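# Rotate clamped condenser so hose connections face the tap

## Task

Without moving the stand, rotate the clamped condenser, each of whose two hose connections carries a short hose stub, until both connections point toward the water tap when viewed from above. When finished, the condenser must be upright, seated all the way down in the flask's neck, and held by both jaws of the stand's upper clamp. The task fails if the glass breaks (from a hard squeeze, press or knock, or a drop of more than a few centimetres) or if a hose connection snaps off (from being pulled or pushed through its hose stub, or pressed hard by the robot).

## Robot and tools

ROBOT. Two arms, left_arm (a left hand) and right_arm (a right hand), each riding its own carriage on one floor track along y at x = 0. left_rail carries left_arm and is always the +y one; right_rail carries right_arm. These names do not match image sides. Each arm base sits at x = 0, y = its carriage position_m, z = 0.04 m, facing +x.

SCENE FRAME. Fixed to the table. Table top is z = 0 and +z is up. +x is the direction the arms face, +y is to their left, and y = 0 is mid-track. The table edge is at x = 0.17 m. Result positions are in metres and velocities in m/s and rad/s, with orientation as quaternion wxyz.

HAND POINT. A point 0.05 m in front of the palm and 0.15 m from the wrist flange along the fingers. Its +z runs along the straight fingers and +y comes out of the palm. For the right hand +x runs across the palm away from the thumb; for the left hand +x points toward the thumb. The straight fingers extend 0.06 to 0.07 m past the point. A bracket on the little-finger side of the wrist can collide with things. With the palm down the wrist may hang up to 0.11 m below the point.

execute_actions(actions, cameras). actions is a list run in order. Each action may contain rows, steps, until and device keys. rows holds up to 15 rows, and each row is applied for one control step of 1/30 s. A row is a single list of 28 numbers, each in [-1, 1], always covering both arms. The order is: left_arm dx, dy, dz, rx, ry, rz, then left_gripper little, ring, middle, index, thumb_bend, thumb_turn, force_limit, speed, then the same 14 for right_arm and right_gripper.
- dx..rz are offsets, not poses. They are measured from that arm's Hand target at the start of the action, in the Hand target's own axes. Every row counts from that same start, and a value of 1.0 means 0.6 m or 180 degrees. rx, ry, rz form one rotation vector.
- To hold an arm, send six zeros for its pose numbers.
- To leave a hand unchanged, repeat its last eight sent numbers.
- Finger numbers: +1 is open or straight, -1 is closed. thumb_turn +1 puts the thumb beside the palm, -1 puts it opposite the fingers.
- force_limit maps from about 0 N at -1 to 10 N at +1 (15 N for the thumb).
- speed reaches full at +0.48 and above. For a gentle grip, use speed -0.94 or lower.
- steps runs from 1 to 450 (default 15). After the last row the arm keeps heading for that row's target.
- until ends the action early on rail conditions, for example {"all":{"status":"ended"}} or {"left_rail":{"position_status":["!=","moving"]}}.
- Device keys: left_rail and right_rail take position_m, speed_m_s (0.01 to 1) and acceleration_factor (0.1 to 1), or {"stop": true}. Ranges are left_rail -0.8 to 1.5 m and right_rail -1.5 to 0.8 m; position_m is an absolute place on the track. Keep the carriages at least about 0.78 m apart.
- Images are returned only for an empty actions list or when named in cameras.
- For smooth rows, ramp the offsets up gradually; adding 0.01 per row gives 0.18 m/s.

move(target, speed, blend, stop_force, zero, blocking, cameras). Moves the hand points in straight lines. target is one 28-number row, or a list of up to 15 rows. The arm numbers are offsets from the current Hand target in its own axes, and in a list every row counts from that same start. speed is in m/s, from 0.002 to 3.6 (default 0.25). blend is a corner radius in m. stop_force is 3 to 120 N: the path ends when the wrist senses that much push. Omit stop_force when pulling away from a contact, and do not rely on it while the hand rotates. zero resets the force baseline. blocking=false returns early; after that, call wait or stop before sending more. The result adds a move: line such as done, off_target, held or fault.

wait(seconds 0 to 10). stop() brakes a running move. zoom_image(camera, region [x0,y0,x1,y1] px, up to 504x504) enlarges part of the latest image. show_instructions() displays the reference pages. zero_wrist_force(arm) resets that wrist sensor. finished_scene(scene=1) ends the scene.

RESULTS. Each result gives:
- the Hand target, which is where the next offsets start from;
- end_effector_position;
- Joint positions, as rail plus six joints;
- joint torques, wrist force and wrist torque in the tool axes;
- hand_measured, hand_stopped_by (moving, target, force, stalled, fault) and hand_load_n, with six values in motor order. A lost grip shows as hand_load_n falling to about 0;
- rail position_status (done, moving, contact_stop, time_out, stopped_with_arm, stopped_for_other_arm, stopped_for_other_carriage) and position_answer (taken or not_taken).

The controller clips commanded rotation to within 32 degrees of the current orientation per step. An arm may stop short of its target; if so, command the remaining distance as a new offset.

CAMERAS. cam_high, cam_connections, cam_over_stand, cam_side, cam_left_wrist, cam_right_wrist, all 896x504. cam_over_stand and cam_connections look down and are useful for checking which way the hose connections point.

GRIPPING. With the thumb opposed, the hand closes around objects about 0.035 to 0.065 m across. Use low force_limit and slow speed on the glass. Never grip or push the hose stubs or connections.

AVOID.
- A net force near 150 N, or joint torque past its limit (135 N m for the big joints, 25.2 N m for the wrist joints). Either stops the arm for 10 s.
- Arm-to-arm contact.
- Knocking or squeezing the glass.
- Lifting the condenser so that it falls, or leaving it tilted or raised.
- Moving the stand.
- Anything leaving the table.
- Stretching the arms or holding loads for long periods, which overheats the motors.

Let a carriage finish its drive before aiming its hand at a point in the scene. Before finishing, make sure both clamp jaws grip the condenser.

Each tool is called after "Emit:" as name([rows], argument=value, ...), one row to a line, values as JSON.

Reference images:

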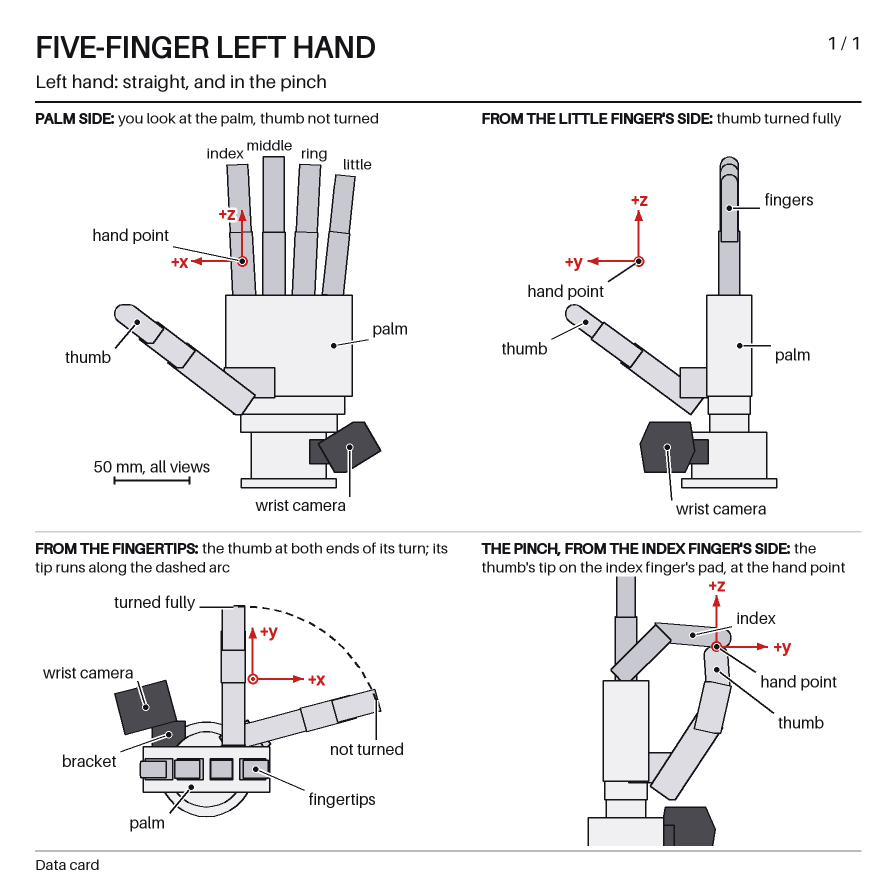

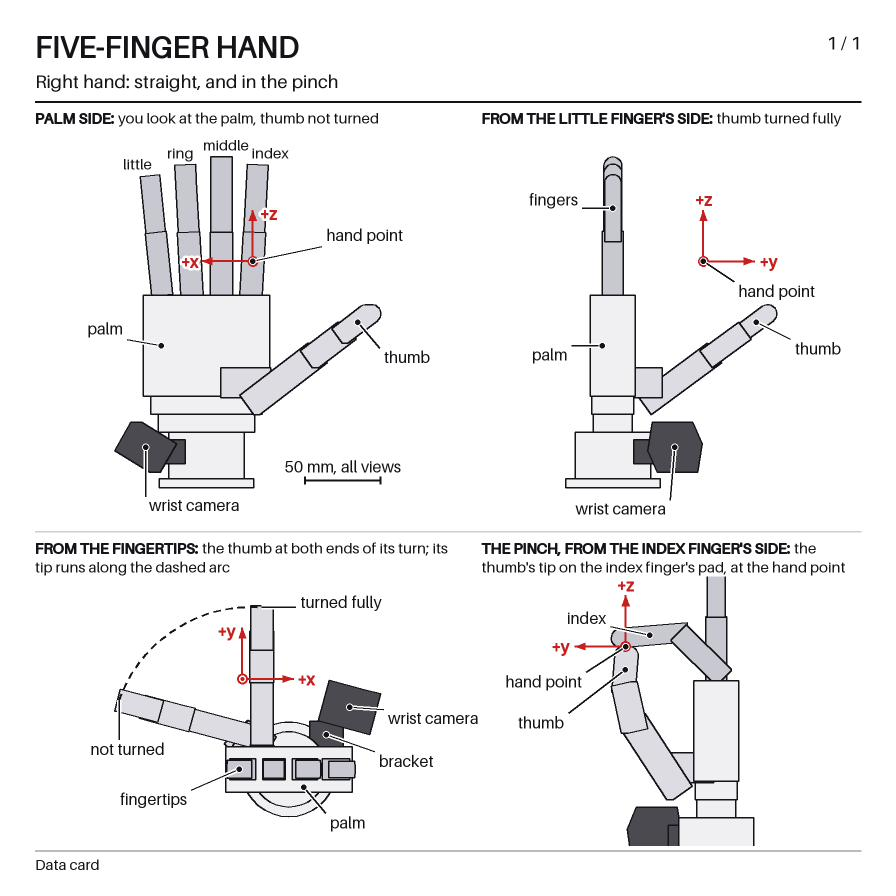

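## Session

Emit:
execute_actions(actions=[])

Scene clock: 0.00 s.
left_arm: end_effector_position=(+0.3386, +0.6269, +0.6198) hand_measured=(+1.000, +1.000, +1.000, +1.000, +1.000, +1.000) hand_load_n=(+0.0, +0.0, +0.0, +0.0, +0.0, +0.0) hand_stopped_by=(target, target, target, target, target, target) hand_force_limit=0.00 hand_speed=-0.80 end_effector_quat_wxyz=(+0.000, +1.000, +0.000, +0.000) | right_arm: end_effector_position=(+0.3386, -0.5088, +0.6198) hand_measured=(+1.000, +1.000, +1.000, +1.000, +1.000, +1.000) hand_load_n=(+0.0, +0.0, +0.0, +0.0, +0.0, +0.0) hand_stopped_by=(target, target, target, target, target, target) hand_force_limit=0.00 hand_speed=-0.80 end_effector_quat_wxyz=(+0.000, +0.000, +1.000, +0.000)
Joint positions: left_arm=[0.727 3.458 -1.754 -0.698 0.881 -1.571 1.887] | right_arm=[-0.609 -0.316 -1.388 0.698 2.261 1.571 -1.887]
Joint velocities: within noise
Joint torques (N m): no reading
Wrist force (N): no reading
Wrist torque (N m): no reading
Wrist force, peak (N): no reading
Hand target: left_arm +0.3386, +0.6269, +0.6198; +0.000, +1.000, +0.000, +0.000 | right_arm +0.3386, -0.5088, +0.6198; +0.000, +0.000, +1.000, +0.000
left_rail: position_m=0.727 position_status=done
right_rail: position_m=-0.609 position_status=done

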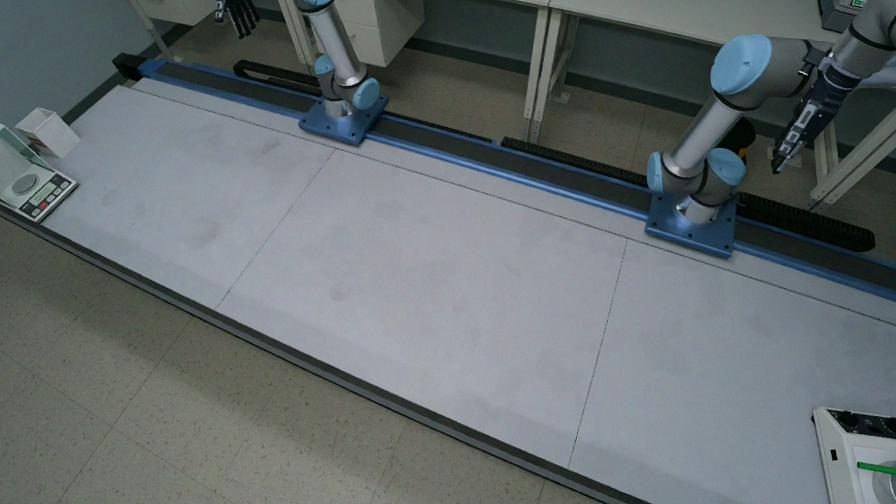

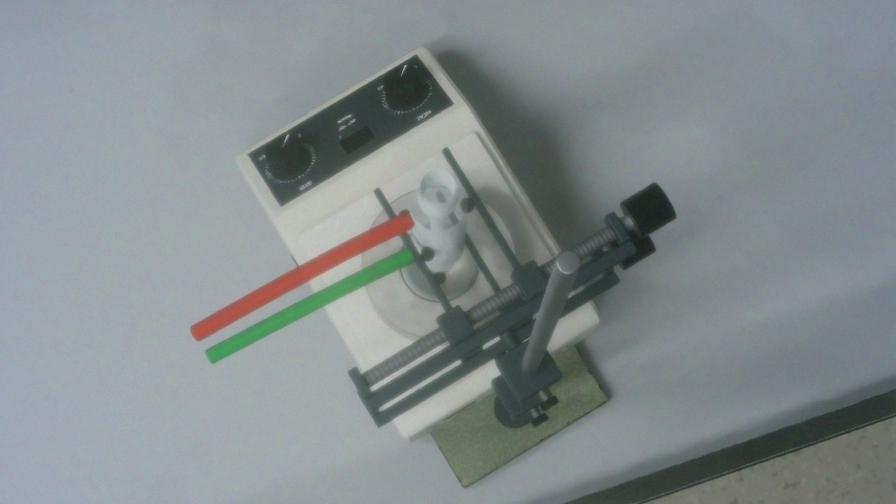

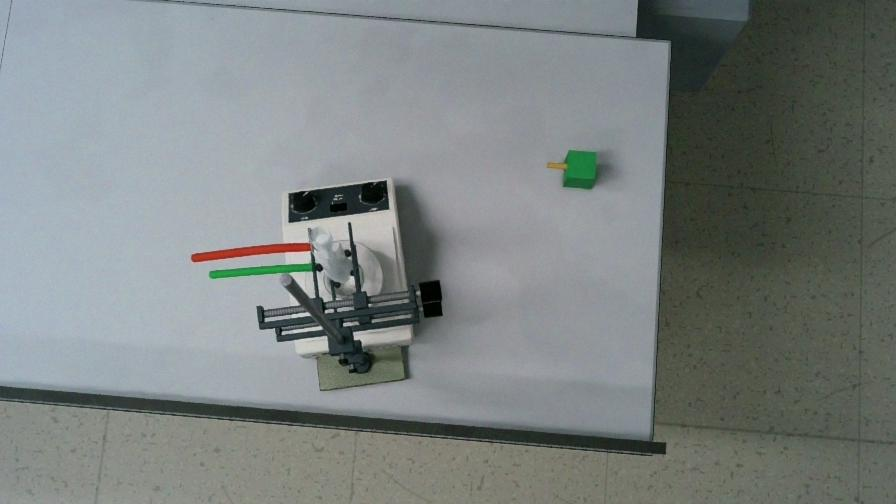

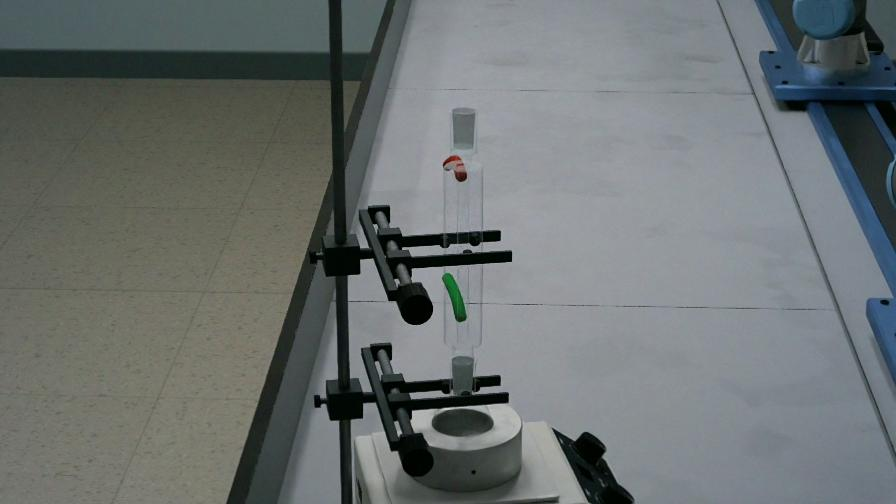

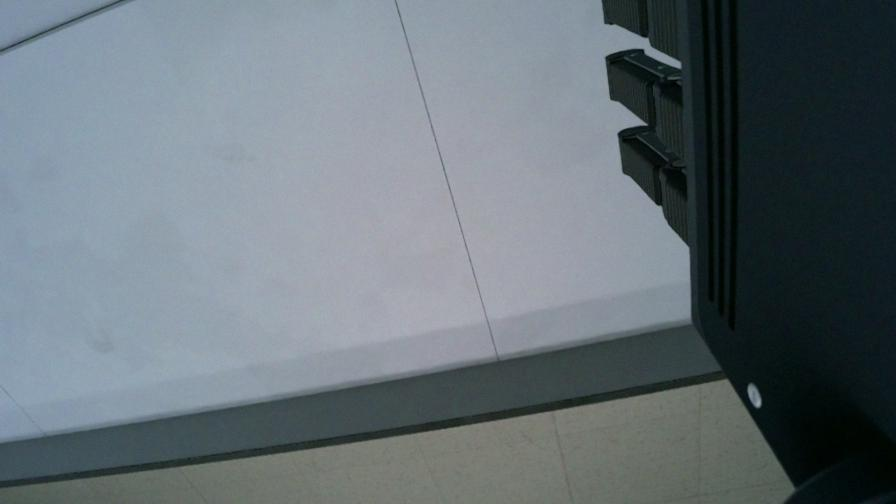

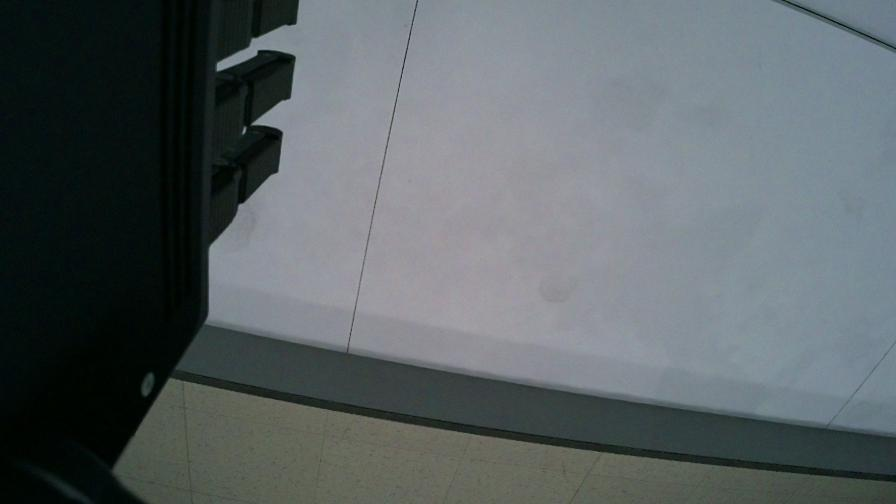

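Emit:
zoom_image(camera="cam_side", region=[296, 90, 646, 504])

Emit:
zoom_image(camera="cam_over_stand", region=[160, 160, 480, 400])

Emit:
zoom_image(camera="cam_over_stand", region=[500, 120, 640, 220])

Emit:
zoom_image(camera="cam_connections", region=[330, 120, 700, 440])

Scaled by 1.217 from the camera's 896x504 image, which has a finer 1280x720 frame.

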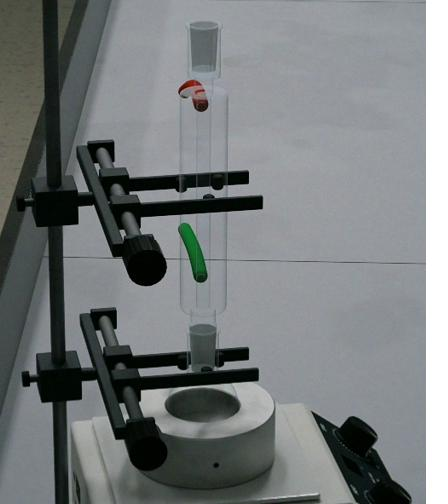

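Scaled by 1.575 from the camera's 896x504 image, which has a finer 1280x720 frame.

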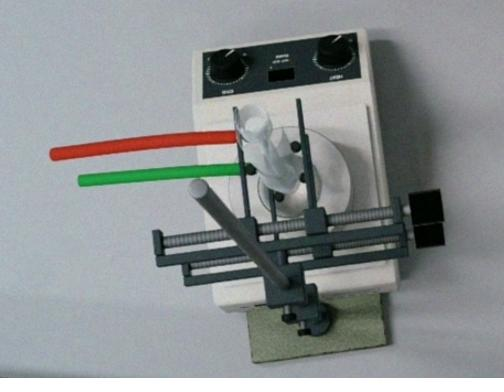

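Scaled by 3.600 from the camera's 896x504 image, which has a finer 1280x720 frame.

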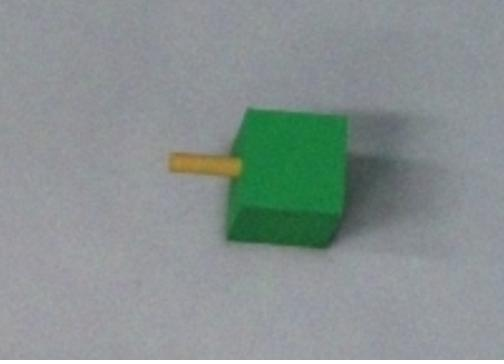

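Scaled by 1.362 from the camera's 896x504 image, which has a finer 1280x720 frame.

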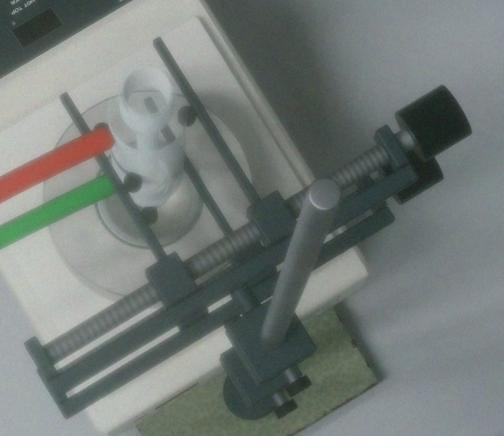

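Emit:
zoom_image(camera="cam_connections", region=[390, 150, 530, 320])

Emit:
zoom_image(camera="cam_side", region=[340, 190, 520, 330])

Emit:
zoom_image(camera="cam_side", region=[410, 100, 520, 200])

Emit:
zoom_image(camera="cam_side", region=[310, 330, 550, 504])

Emit:
zoom_image(camera="cam_connections", region=[330, 170, 700, 440])

Scaled by 2.965 from the camera's 896x504 image, which has a finer 1280x720 frame.

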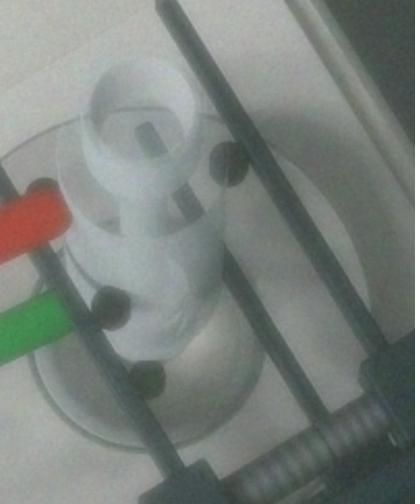

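Scaled by 2.800 from the camera's 896x504 image, which has a finer 1280x720 frame.

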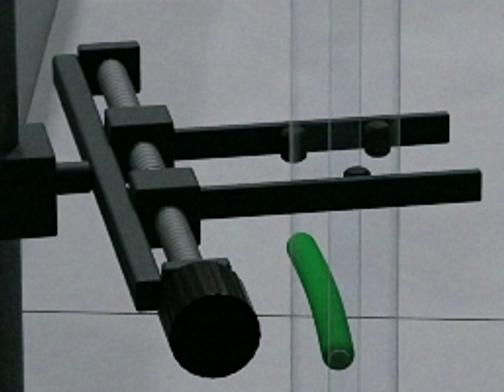

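Scaled by 4.582 from the camera's 896x504 image, which has a finer 1280x720 frame.

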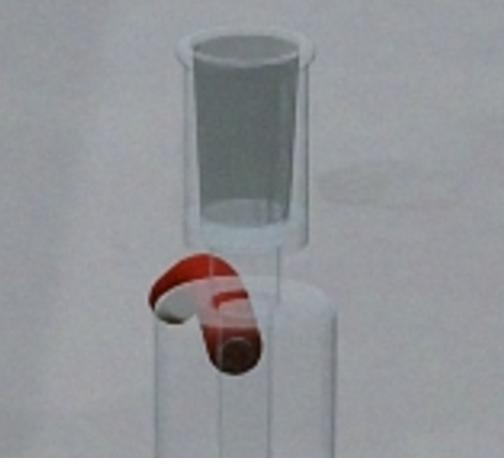

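Scaled by 2.100 from the camera's 896x504 image, which has a finer 1280x720 frame.

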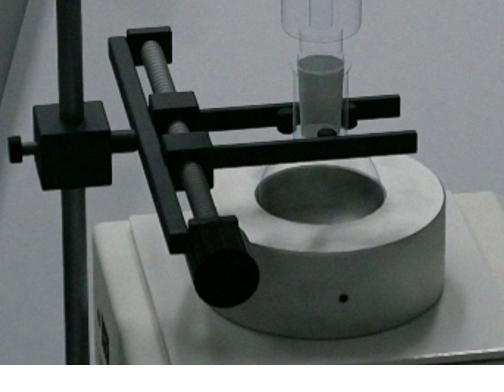

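Scaled by 1.362 from the camera's 896x504 image, which has a finer 1280x720 frame.

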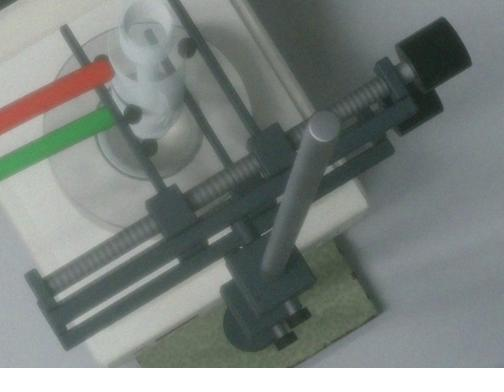

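Emit:
zoom_image(camera="cam_over_stand", region=[250, 260, 460, 380])

Emit:
zoom_image(camera="cam_connections", region=[560, 160, 700, 300])

Emit:
execute_actions([
  {"left_rail": {"position_m": 1.5}, "steps": 90, "until": {"left_rail": {"position_status": ["!=", "moving"]}}},
])

Scaled by 2.400 from the camera's 896x504 image, which has a finer 1280x720 frame.

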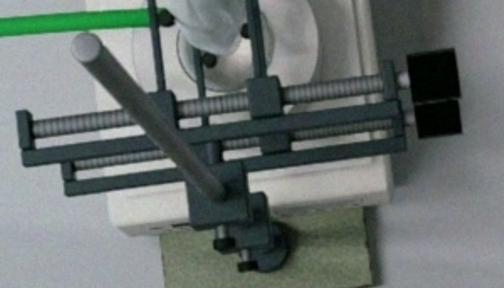

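Scaled by 3.600 from the camera's 896x504 image, which has a finer 1280x720 frame.

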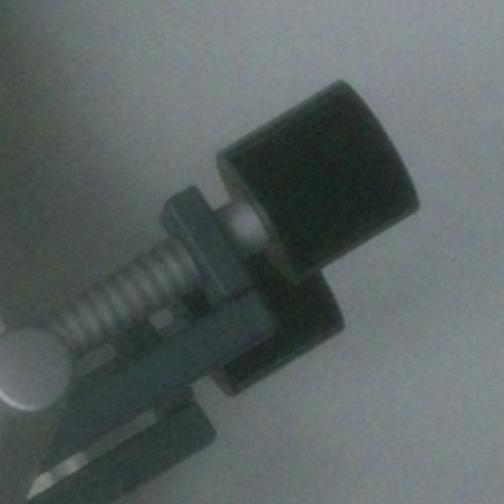

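Scene clock: 22.37 s.
left_arm: end_effector_position=(+0.3386, +1.4000, +0.6198) hand_measured=(+1.000, +1.000, +1.000, +1.000, +1.000, +1.000) hand_load_n=(+0.0, +0.0, +0.0, +0.0, +0.0, +0.0) hand_stopped_by=(target, target, target, target, target, target) hand_force_limit=0.00 hand_speed=-0.80 end_effector_quat_wxyz=(+0.000, +1.000, +0.000, +0.000) | right_arm: end_effector_position=(+0.3386, -0.5088, +0.6198) hand_measured=(+1.000, +1.000, +1.000, +1.000, +1.000, +1.000) hand_load_n=(+0.0, +0.0, +0.0, +0.0, +0.0, +0.0) hand_stopped_by=(target, target, target, target, target, target) hand_force_limit=0.00 hand_speed=-0.80 end_effector_quat_wxyz=(+0.000, +0.000, +1.000, +0.000)
Joint positions: left_arm=[1.5 3.458 -1.754 -0.698 0.881 -1.571 1.887] | right_arm=[-0.609 -0.316 -1.388 0.698 2.261 1.571 -1.887]
Joint torques (N m): left_arm=[2.79 22.44 13.83 -2.56 -0.07 -0.14] | right_arm=[0.39 -21.51 -14.48 2.45 0.29 0.12]
Wrist force (N): left_arm=[0.2 0.0 0.0] | right_arm=[0.1 -0.3 -0.1]
Wrist torque (N m): left_arm=[0.01 -0.02 0.01] | right_arm=[-0.04 -0.01 -0.01]
Wrist force, peak (N): left_arm=[0.2 1.9 0.1] | right_arm=[-0.2 -0.3 -0.9]
Hand target: left_arm +0.3386, +1.4000, +0.6198; +0.000, +1.000, +0.000, +0.000 | right_arm +0.3386, -0.5088, +0.6198; +0.000, +0.000, +1.000, +0.000
left_rail: position_m=1.500 position_status=done
right_rail: position_m=-0.609 position_status=done

Emit:
move(target=[0.3023, 0, 0.2497, 0.3849, 0.3849, 0.3849, 1, 1, 1, 1, 1, -1, -0.2, 0.2, 0,0,0,0,0,0,1,1,1,1,1,1,0,-0.8], speed=0.3, cameras=["all"])

Scene clock: 27.60 s.
left_arm: end_effector_position=(+0.5199, +1.4000, +0.4700) hand_measured=(+1.000, +1.000, +1.000, +1.000, +1.000, -1.000) hand_load_n=(+0.0, +0.0, +0.0, +0.0, +0.0, +0.0) hand_stopped_by=(target, target, target, target, target, target) hand_force_limit=-0.20 hand_speed=0.20 end_effector_quat_wxyz=(+0.500, -0.500, +0.500, -0.500) | right_arm: end_effector_position=(+0.3386, -0.5088, +0.6198) hand_measured=(+1.000, +1.000, +1.000, +1.000, +1.000, +1.000) hand_load_n=(+0.0, +0.0, +0.0, +0.0, +0.0, +0.0) hand_stopped_by=(target, target, target, target, target, target) hand_force_limit=0.00 hand_speed=-0.80 end_effector_quat_wxyz=(+0.000, +0.000, +1.000, +0.000)
Joint positions: left_arm=[1.5 3.39 -1.218 -1.851 3.069 -1.322 3.142] | right_arm=[-0.609 -0.316 -1.388 0.698 2.261 1.571 -1.887]
Joint torques (N m): left_arm=[11.43 18.25 11.55 2.99 2.41 2.02] | right_arm=[0.36 -21.43 -15.1 2.39 0.24 0.26]
Wrist force (N): left_arm=[-0.6 -2.0 1.9] | right_arm=[-0.3 -0.3 -0.3]
Wrist torque (N m): left_arm=[-0.16 -0.03 -0.22] | right_arm=[-0.02 0.06 -0.02]
Wrist force, peak (N): left_arm=[-0.7 -2.3 2.2] | right_arm=[0.3 -0.2 -0.7]
Hand target: left_arm +0.5200, +1.4000, +0.4699; +0.500, -0.500, +0.500, -0.500 | right_arm +0.3386, -0.5088, +0.6198; +0.000, +0.000, +1.000, +0.000
Off the commanded pose: left_arm 0.000 m, 0 deg | right_arm 0.000 m, 0 deg.
left_rail: position_m=1.500 position_status=done
right_rail: position_m=-0.609 position_status=done
move: done
camera_calibration:
cam_left_wrist: T_world_to_cam=[[0.0391797, -0.264764, 0.963517, -0.0982887], [-0.499773, -0.840176, -0.210549, 1.54115], [0.86527, -0.47329, -0.16524, 0.408077], [0, 0, 0, 1]] pos_world=[0.420981, 1.46196, 0.486621]

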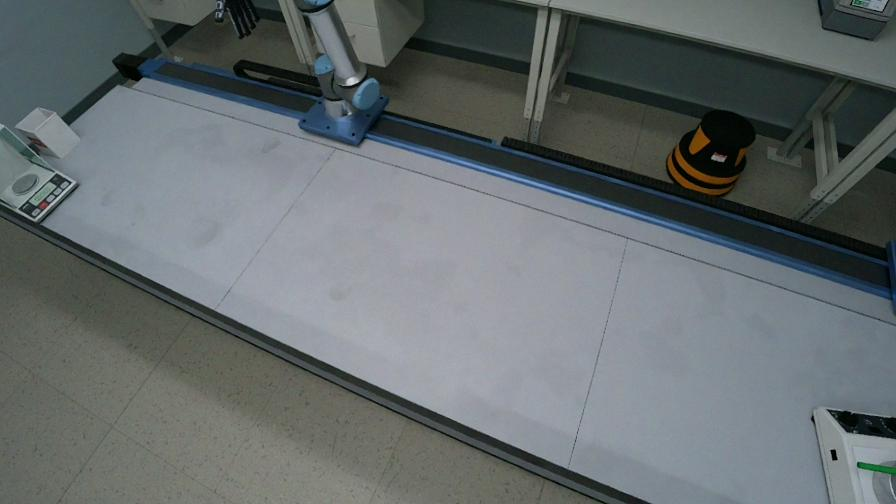

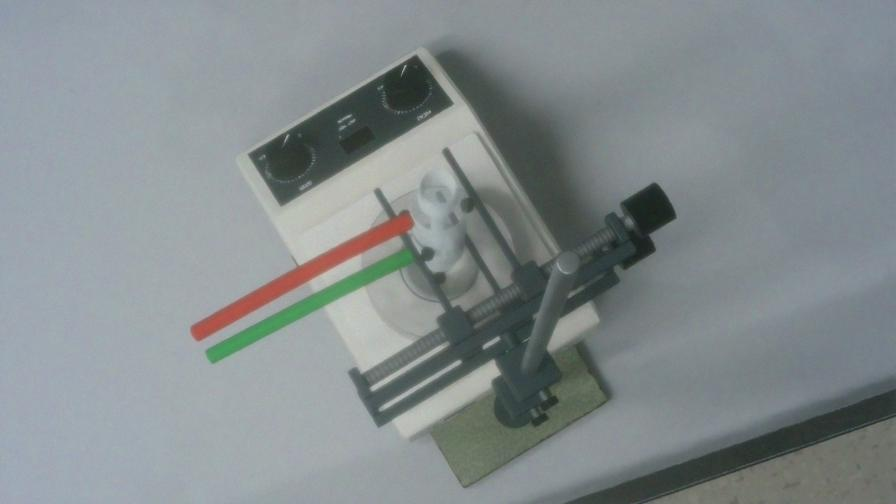

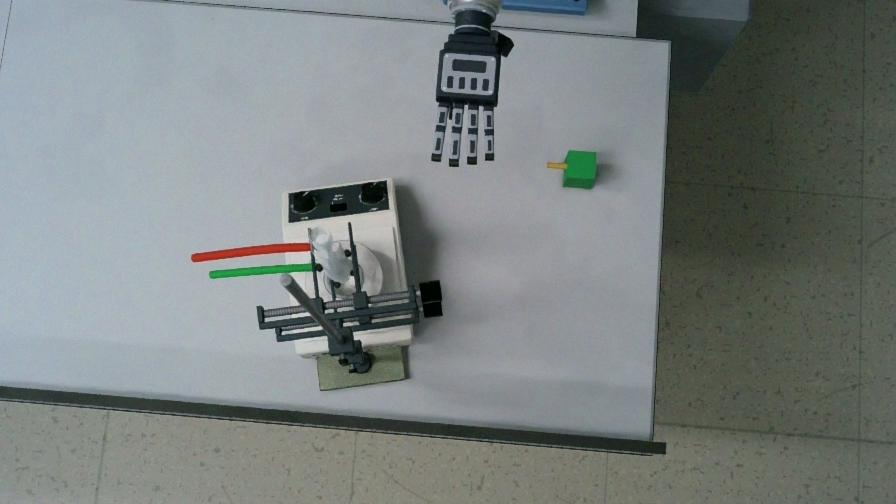

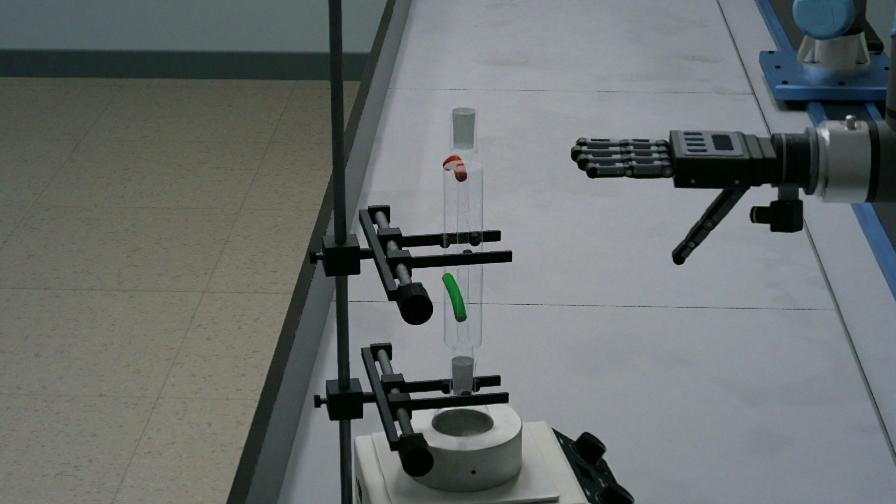

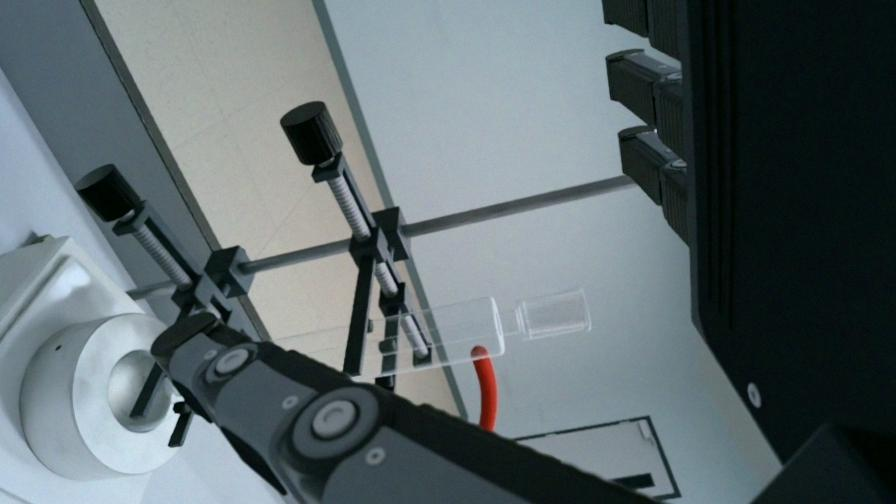

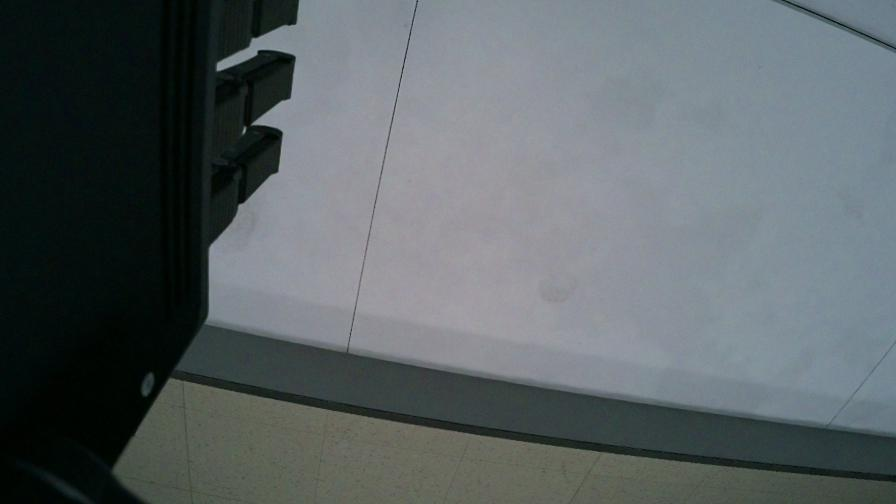

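Emit:
zoom_image(camera="cam_connections", region=[460, 210, 640, 330])

Emit:
zoom_image(camera="cam_left_wrist", region=[260, 90, 460, 380])

Emit:
zoom_image(camera="cam_side", region=[355, 200, 445, 330])

Scaled by 2.800 from the camera's 896x504 image, which has a finer 1280x720 frame.

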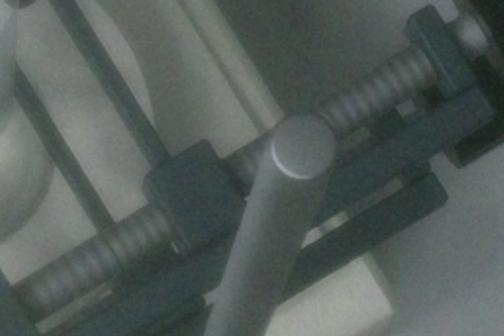

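Scaled by 1.738 from the camera's 896x504 image, which has a finer 1280x720 frame.

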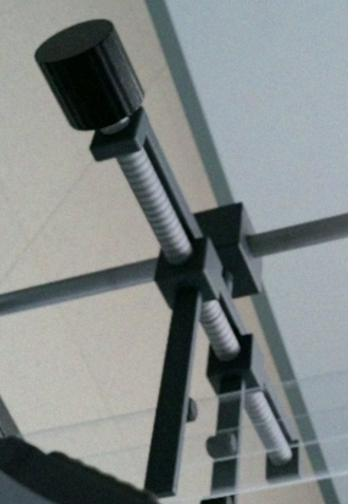

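Scaled by 3.877 from the camera's 896x504 image, which has a finer 1280x720 frame.

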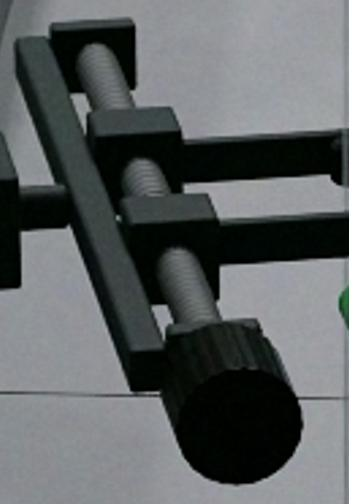

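Emit:
move(target=[0.0067, 0.1683, 0.3583, 0, 0, 0, 1, 1, 1, 1, 1, -1, -0.4, 0.2, 0,0,0,0,0,0,1,1,1,1,1,1,0,-0.8], speed=0.15, cameras=["cam_connections", "cam_over_stand", "cam_side", "cam_left_wrist"])

Scene clock: 35.13 s.
left_arm: end_effector_position=(+0.7348, +1.3960, +0.3690) hand_measured=(+1.000, +1.000, +1.000, +1.000, +1.000, -1.000) hand_load_n=(+0.0, +0.0, +0.5, +0.0, +0.0, +0.0) hand_stopped_by=(target, target, target, target, target, target) hand_force_limit=-0.40 hand_speed=0.20 end_effector_quat_wxyz=(+0.500, -0.500, +0.500, -0.500) | right_arm: end_effector_position=(+0.3386, -0.5088, +0.6198) hand_measured=(+1.000, +1.000, +1.000, +1.000, +1.000, +1.000) hand_load_n=(+0.0, +0.0, +0.0, +0.0, +0.0, +0.0) hand_stopped_by=(target, target, target, target, target, target) hand_force_limit=0.00 hand_speed=-0.80 end_effector_quat_wxyz=(+0.000, +0.000, +1.000, +0.000)
Joint positions: left_arm=[1.5 3.268 -1.783 -1.587 3.371 -1.445 3.142] | right_arm=[-0.609 -0.316 -1.388 0.698 2.261 1.571 -1.887]
Joint torques (N m): left_arm=[-7.53 23.94 30.14 2.8 -2.62 -0.35] | right_arm=[1.24 -21.4 -15.2 2.57 0.27 0.25]
Wrist force (N): left_arm=[-0.2 -2.2 2.0] | right_arm=[-0.1 -0.1 -0.2]
Wrist torque (N m): left_arm=[-0.19 -0.10 -0.19] | right_arm=[-0.01 0.03 -0.01]
Wrist force, peak (N): left_arm=[-0.5 -2.3 2.4] | right_arm=[-0.4 0.0 -0.8]
Hand target: left_arm +0.7349, +1.3960, +0.3690; +0.500, -0.500, +0.500, -0.500 | right_arm +0.3386, -0.5088, +0.6198; +0.000, +0.000, +1.000, +0.000
Off the commanded pose: left_arm 0.000 m, 0 deg | right_arm 0.000 m, 0 deg.
left_rail: position_m=1.500 position_status=done
right_rail: position_m=-0.609 position_status=done
move: done
camera_calibration:
cam_left_wrist: T_world_to_cam=[[0.0390378, -0.264723, 0.963534, -0.0104242], [-0.499944, -0.840075, -0.210548, 1.62384], [0.865177, -0.473494, -0.165141, 0.203951], [0, 0, 0, 1]] pos_world=[0.635781, 1.45796, 0.385621]
Images, in order (width x height): cam_connections 896x504, cam_over_stand 896x504, cam_side 896x504, cam_left_wrist 896x504.

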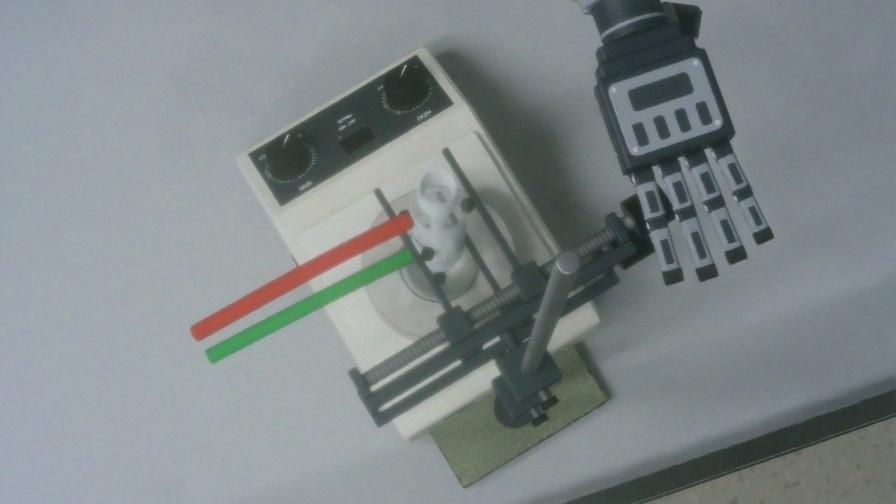

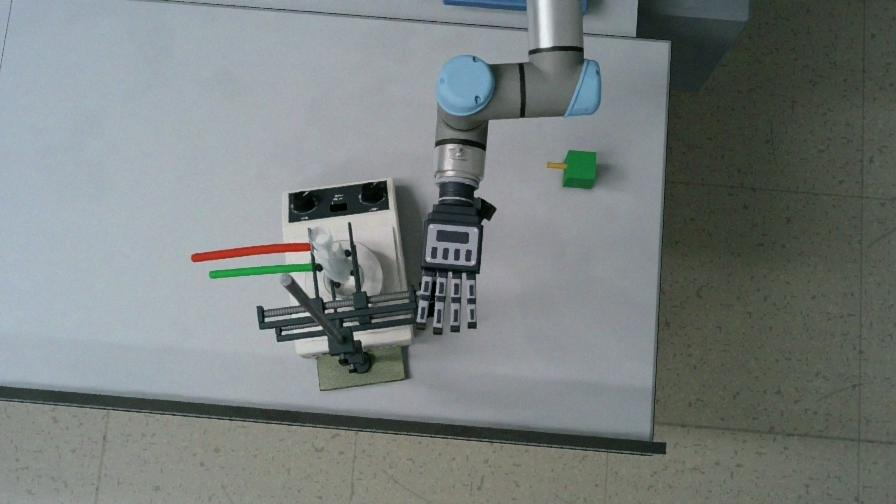

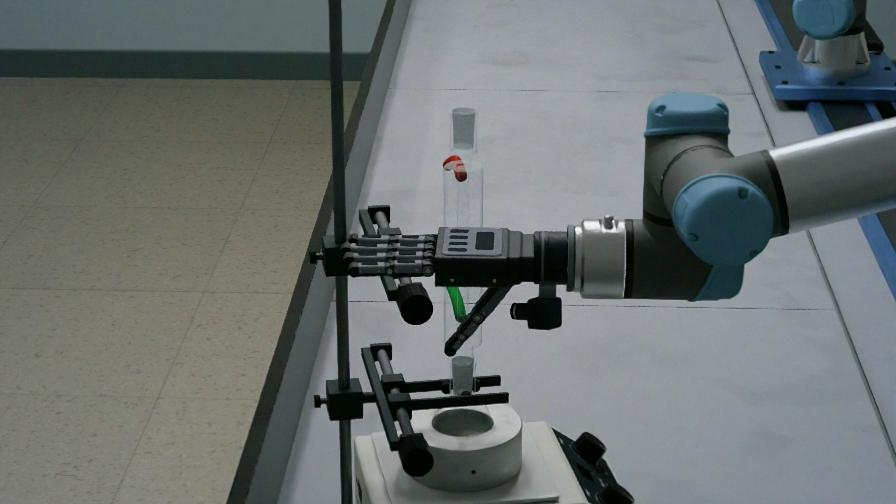

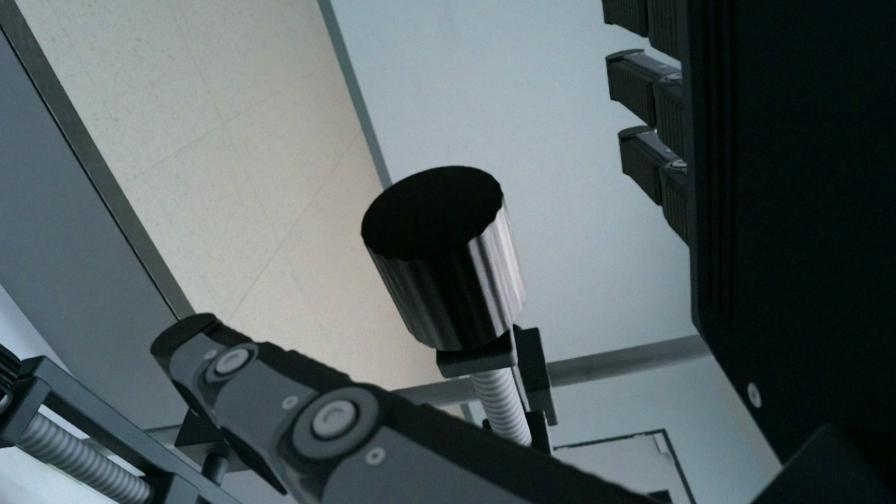

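Emit:
move(target=[0.0017, 0.0017, -0.005, 0.3333, 0, 0, 1, 1, 1, 1, 1, -1, -0.4, 0.2, 0,0,0,0,0,0,1,1,1,1,1,1,0,-0.8], speed=0.3, cameras=["cam_connections", "cam_over_stand", "cam_side", "cam_left_wrist"])

Scene clock: 38.90 s.
left_arm: end_effector_position=(+0.7319, +1.3949, +0.3679) hand_measured=(+1.000, +1.000, +1.000, +1.000, +1.000, -1.000) hand_load_n=(+0.0, +0.0, +0.0, +0.0, +0.0, +0.0) hand_stopped_by=(target, target, target, target, target, target) hand_force_limit=-0.40 hand_speed=0.20 end_effector_quat_wxyz=(+0.683, -0.183, +0.183, -0.683) | right_arm: end_effector_position=(+0.3386, -0.5088, +0.6198) hand_measured=(+1.000, +1.000, +1.000, +1.000, +1.000, +1.000) hand_load_n=(-0.5, +0.0, +0.0, +0.0, +0.0, +0.0) hand_stopped_by=(target, target, target, target, target, target) hand_force_limit=0.00 hand_speed=-0.80 end_effector_quat_wxyz=(+0.000, +0.000, +1.000, +0.000)
Joint positions: left_arm=[1.5 3.249 -2.161 -1.954 5.165 -1.517 3.048] | right_arm=[-0.609 -0.316 -1.388 0.698 2.261 1.571 -1.887]
Joint torques (N m): left_arm=[-8.15 29.39 22.68 4.37 -2.69 -2.19] | right_arm=[1.29 -22.19 -15 2.48 0.21 0.38]
Wrist force (N): left_arm=[-0.4 -1.6 4.7] | right_arm=[-0.2 -0.2 0.0]
Wrist torque (N m): left_arm=[-0.30 -0.10 -0.05] | right_arm=[-0.03 0.03 -0.02]
Wrist force, peak (N): left_arm=[-0.4 -1.6 4.7] | right_arm=[-0.3 -0.2 -0.8]
Hand target: left_arm +0.7319, +1.3949, +0.3679; +0.683, -0.183, +0.183, -0.683 | right_arm +0.3386, -0.5088, +0.6198; +0.000, +0.000, +1.000, +0.000
Off the commanded pose: left_arm 0.000 m, 0 deg | right_arm 0.000 m, 0 deg.
left_rail: position_m=1.500 position_status=done
right_rail: position_m=-0.609 position_status=done
move: done
camera_calibration:
cam_left_wrist: T_world_to_cam=[[-0.814773, -0.264786, 0.515785, 0.780196], [-0.0677333, -0.840057, -0.538253, 1.42555], [0.575811, -0.473489, 0.666521, 0.111578], [0, 0, 0, 1]] pos_world=[0.667992, 1.45696, 0.290521]
Images, in order (width x height): cam_connections 896x504, cam_over_stand 896x504, cam_side 896x504, cam_left_wrist 896x504.

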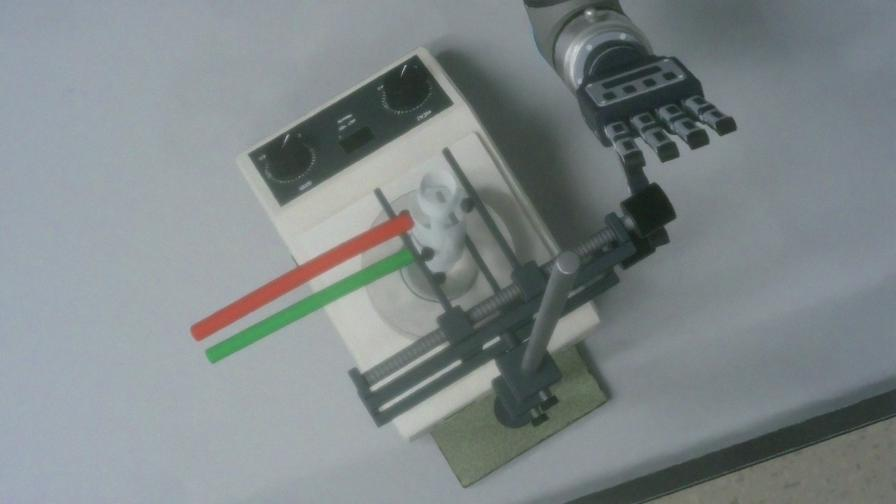

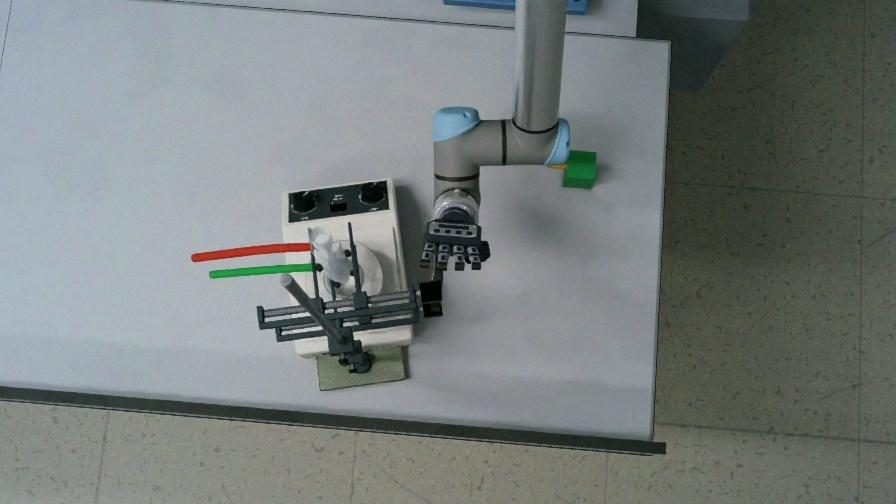

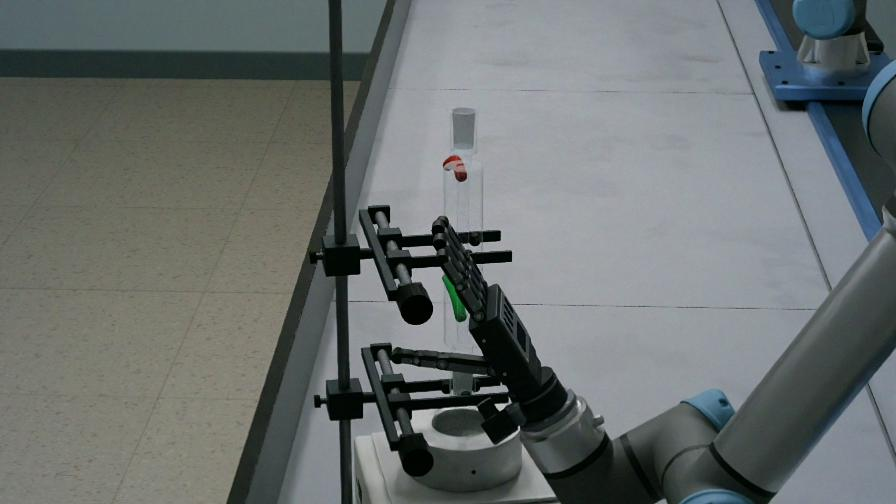

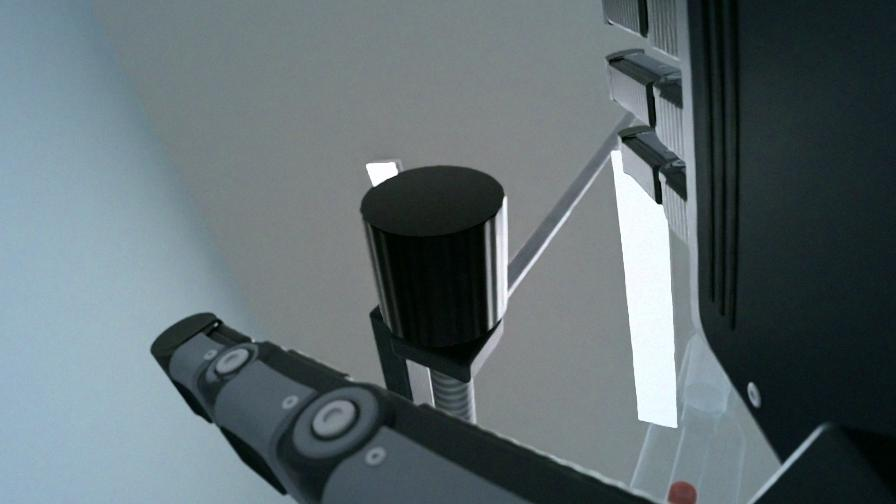

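Emit:
zoom_image(camera="cam_left_wrist", region=[340, 150, 520, 440])

Scaled by 1.738 from the camera's 896x504 image, which has a finer 1280x720 frame.

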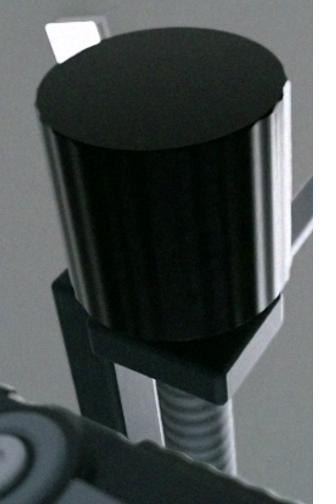

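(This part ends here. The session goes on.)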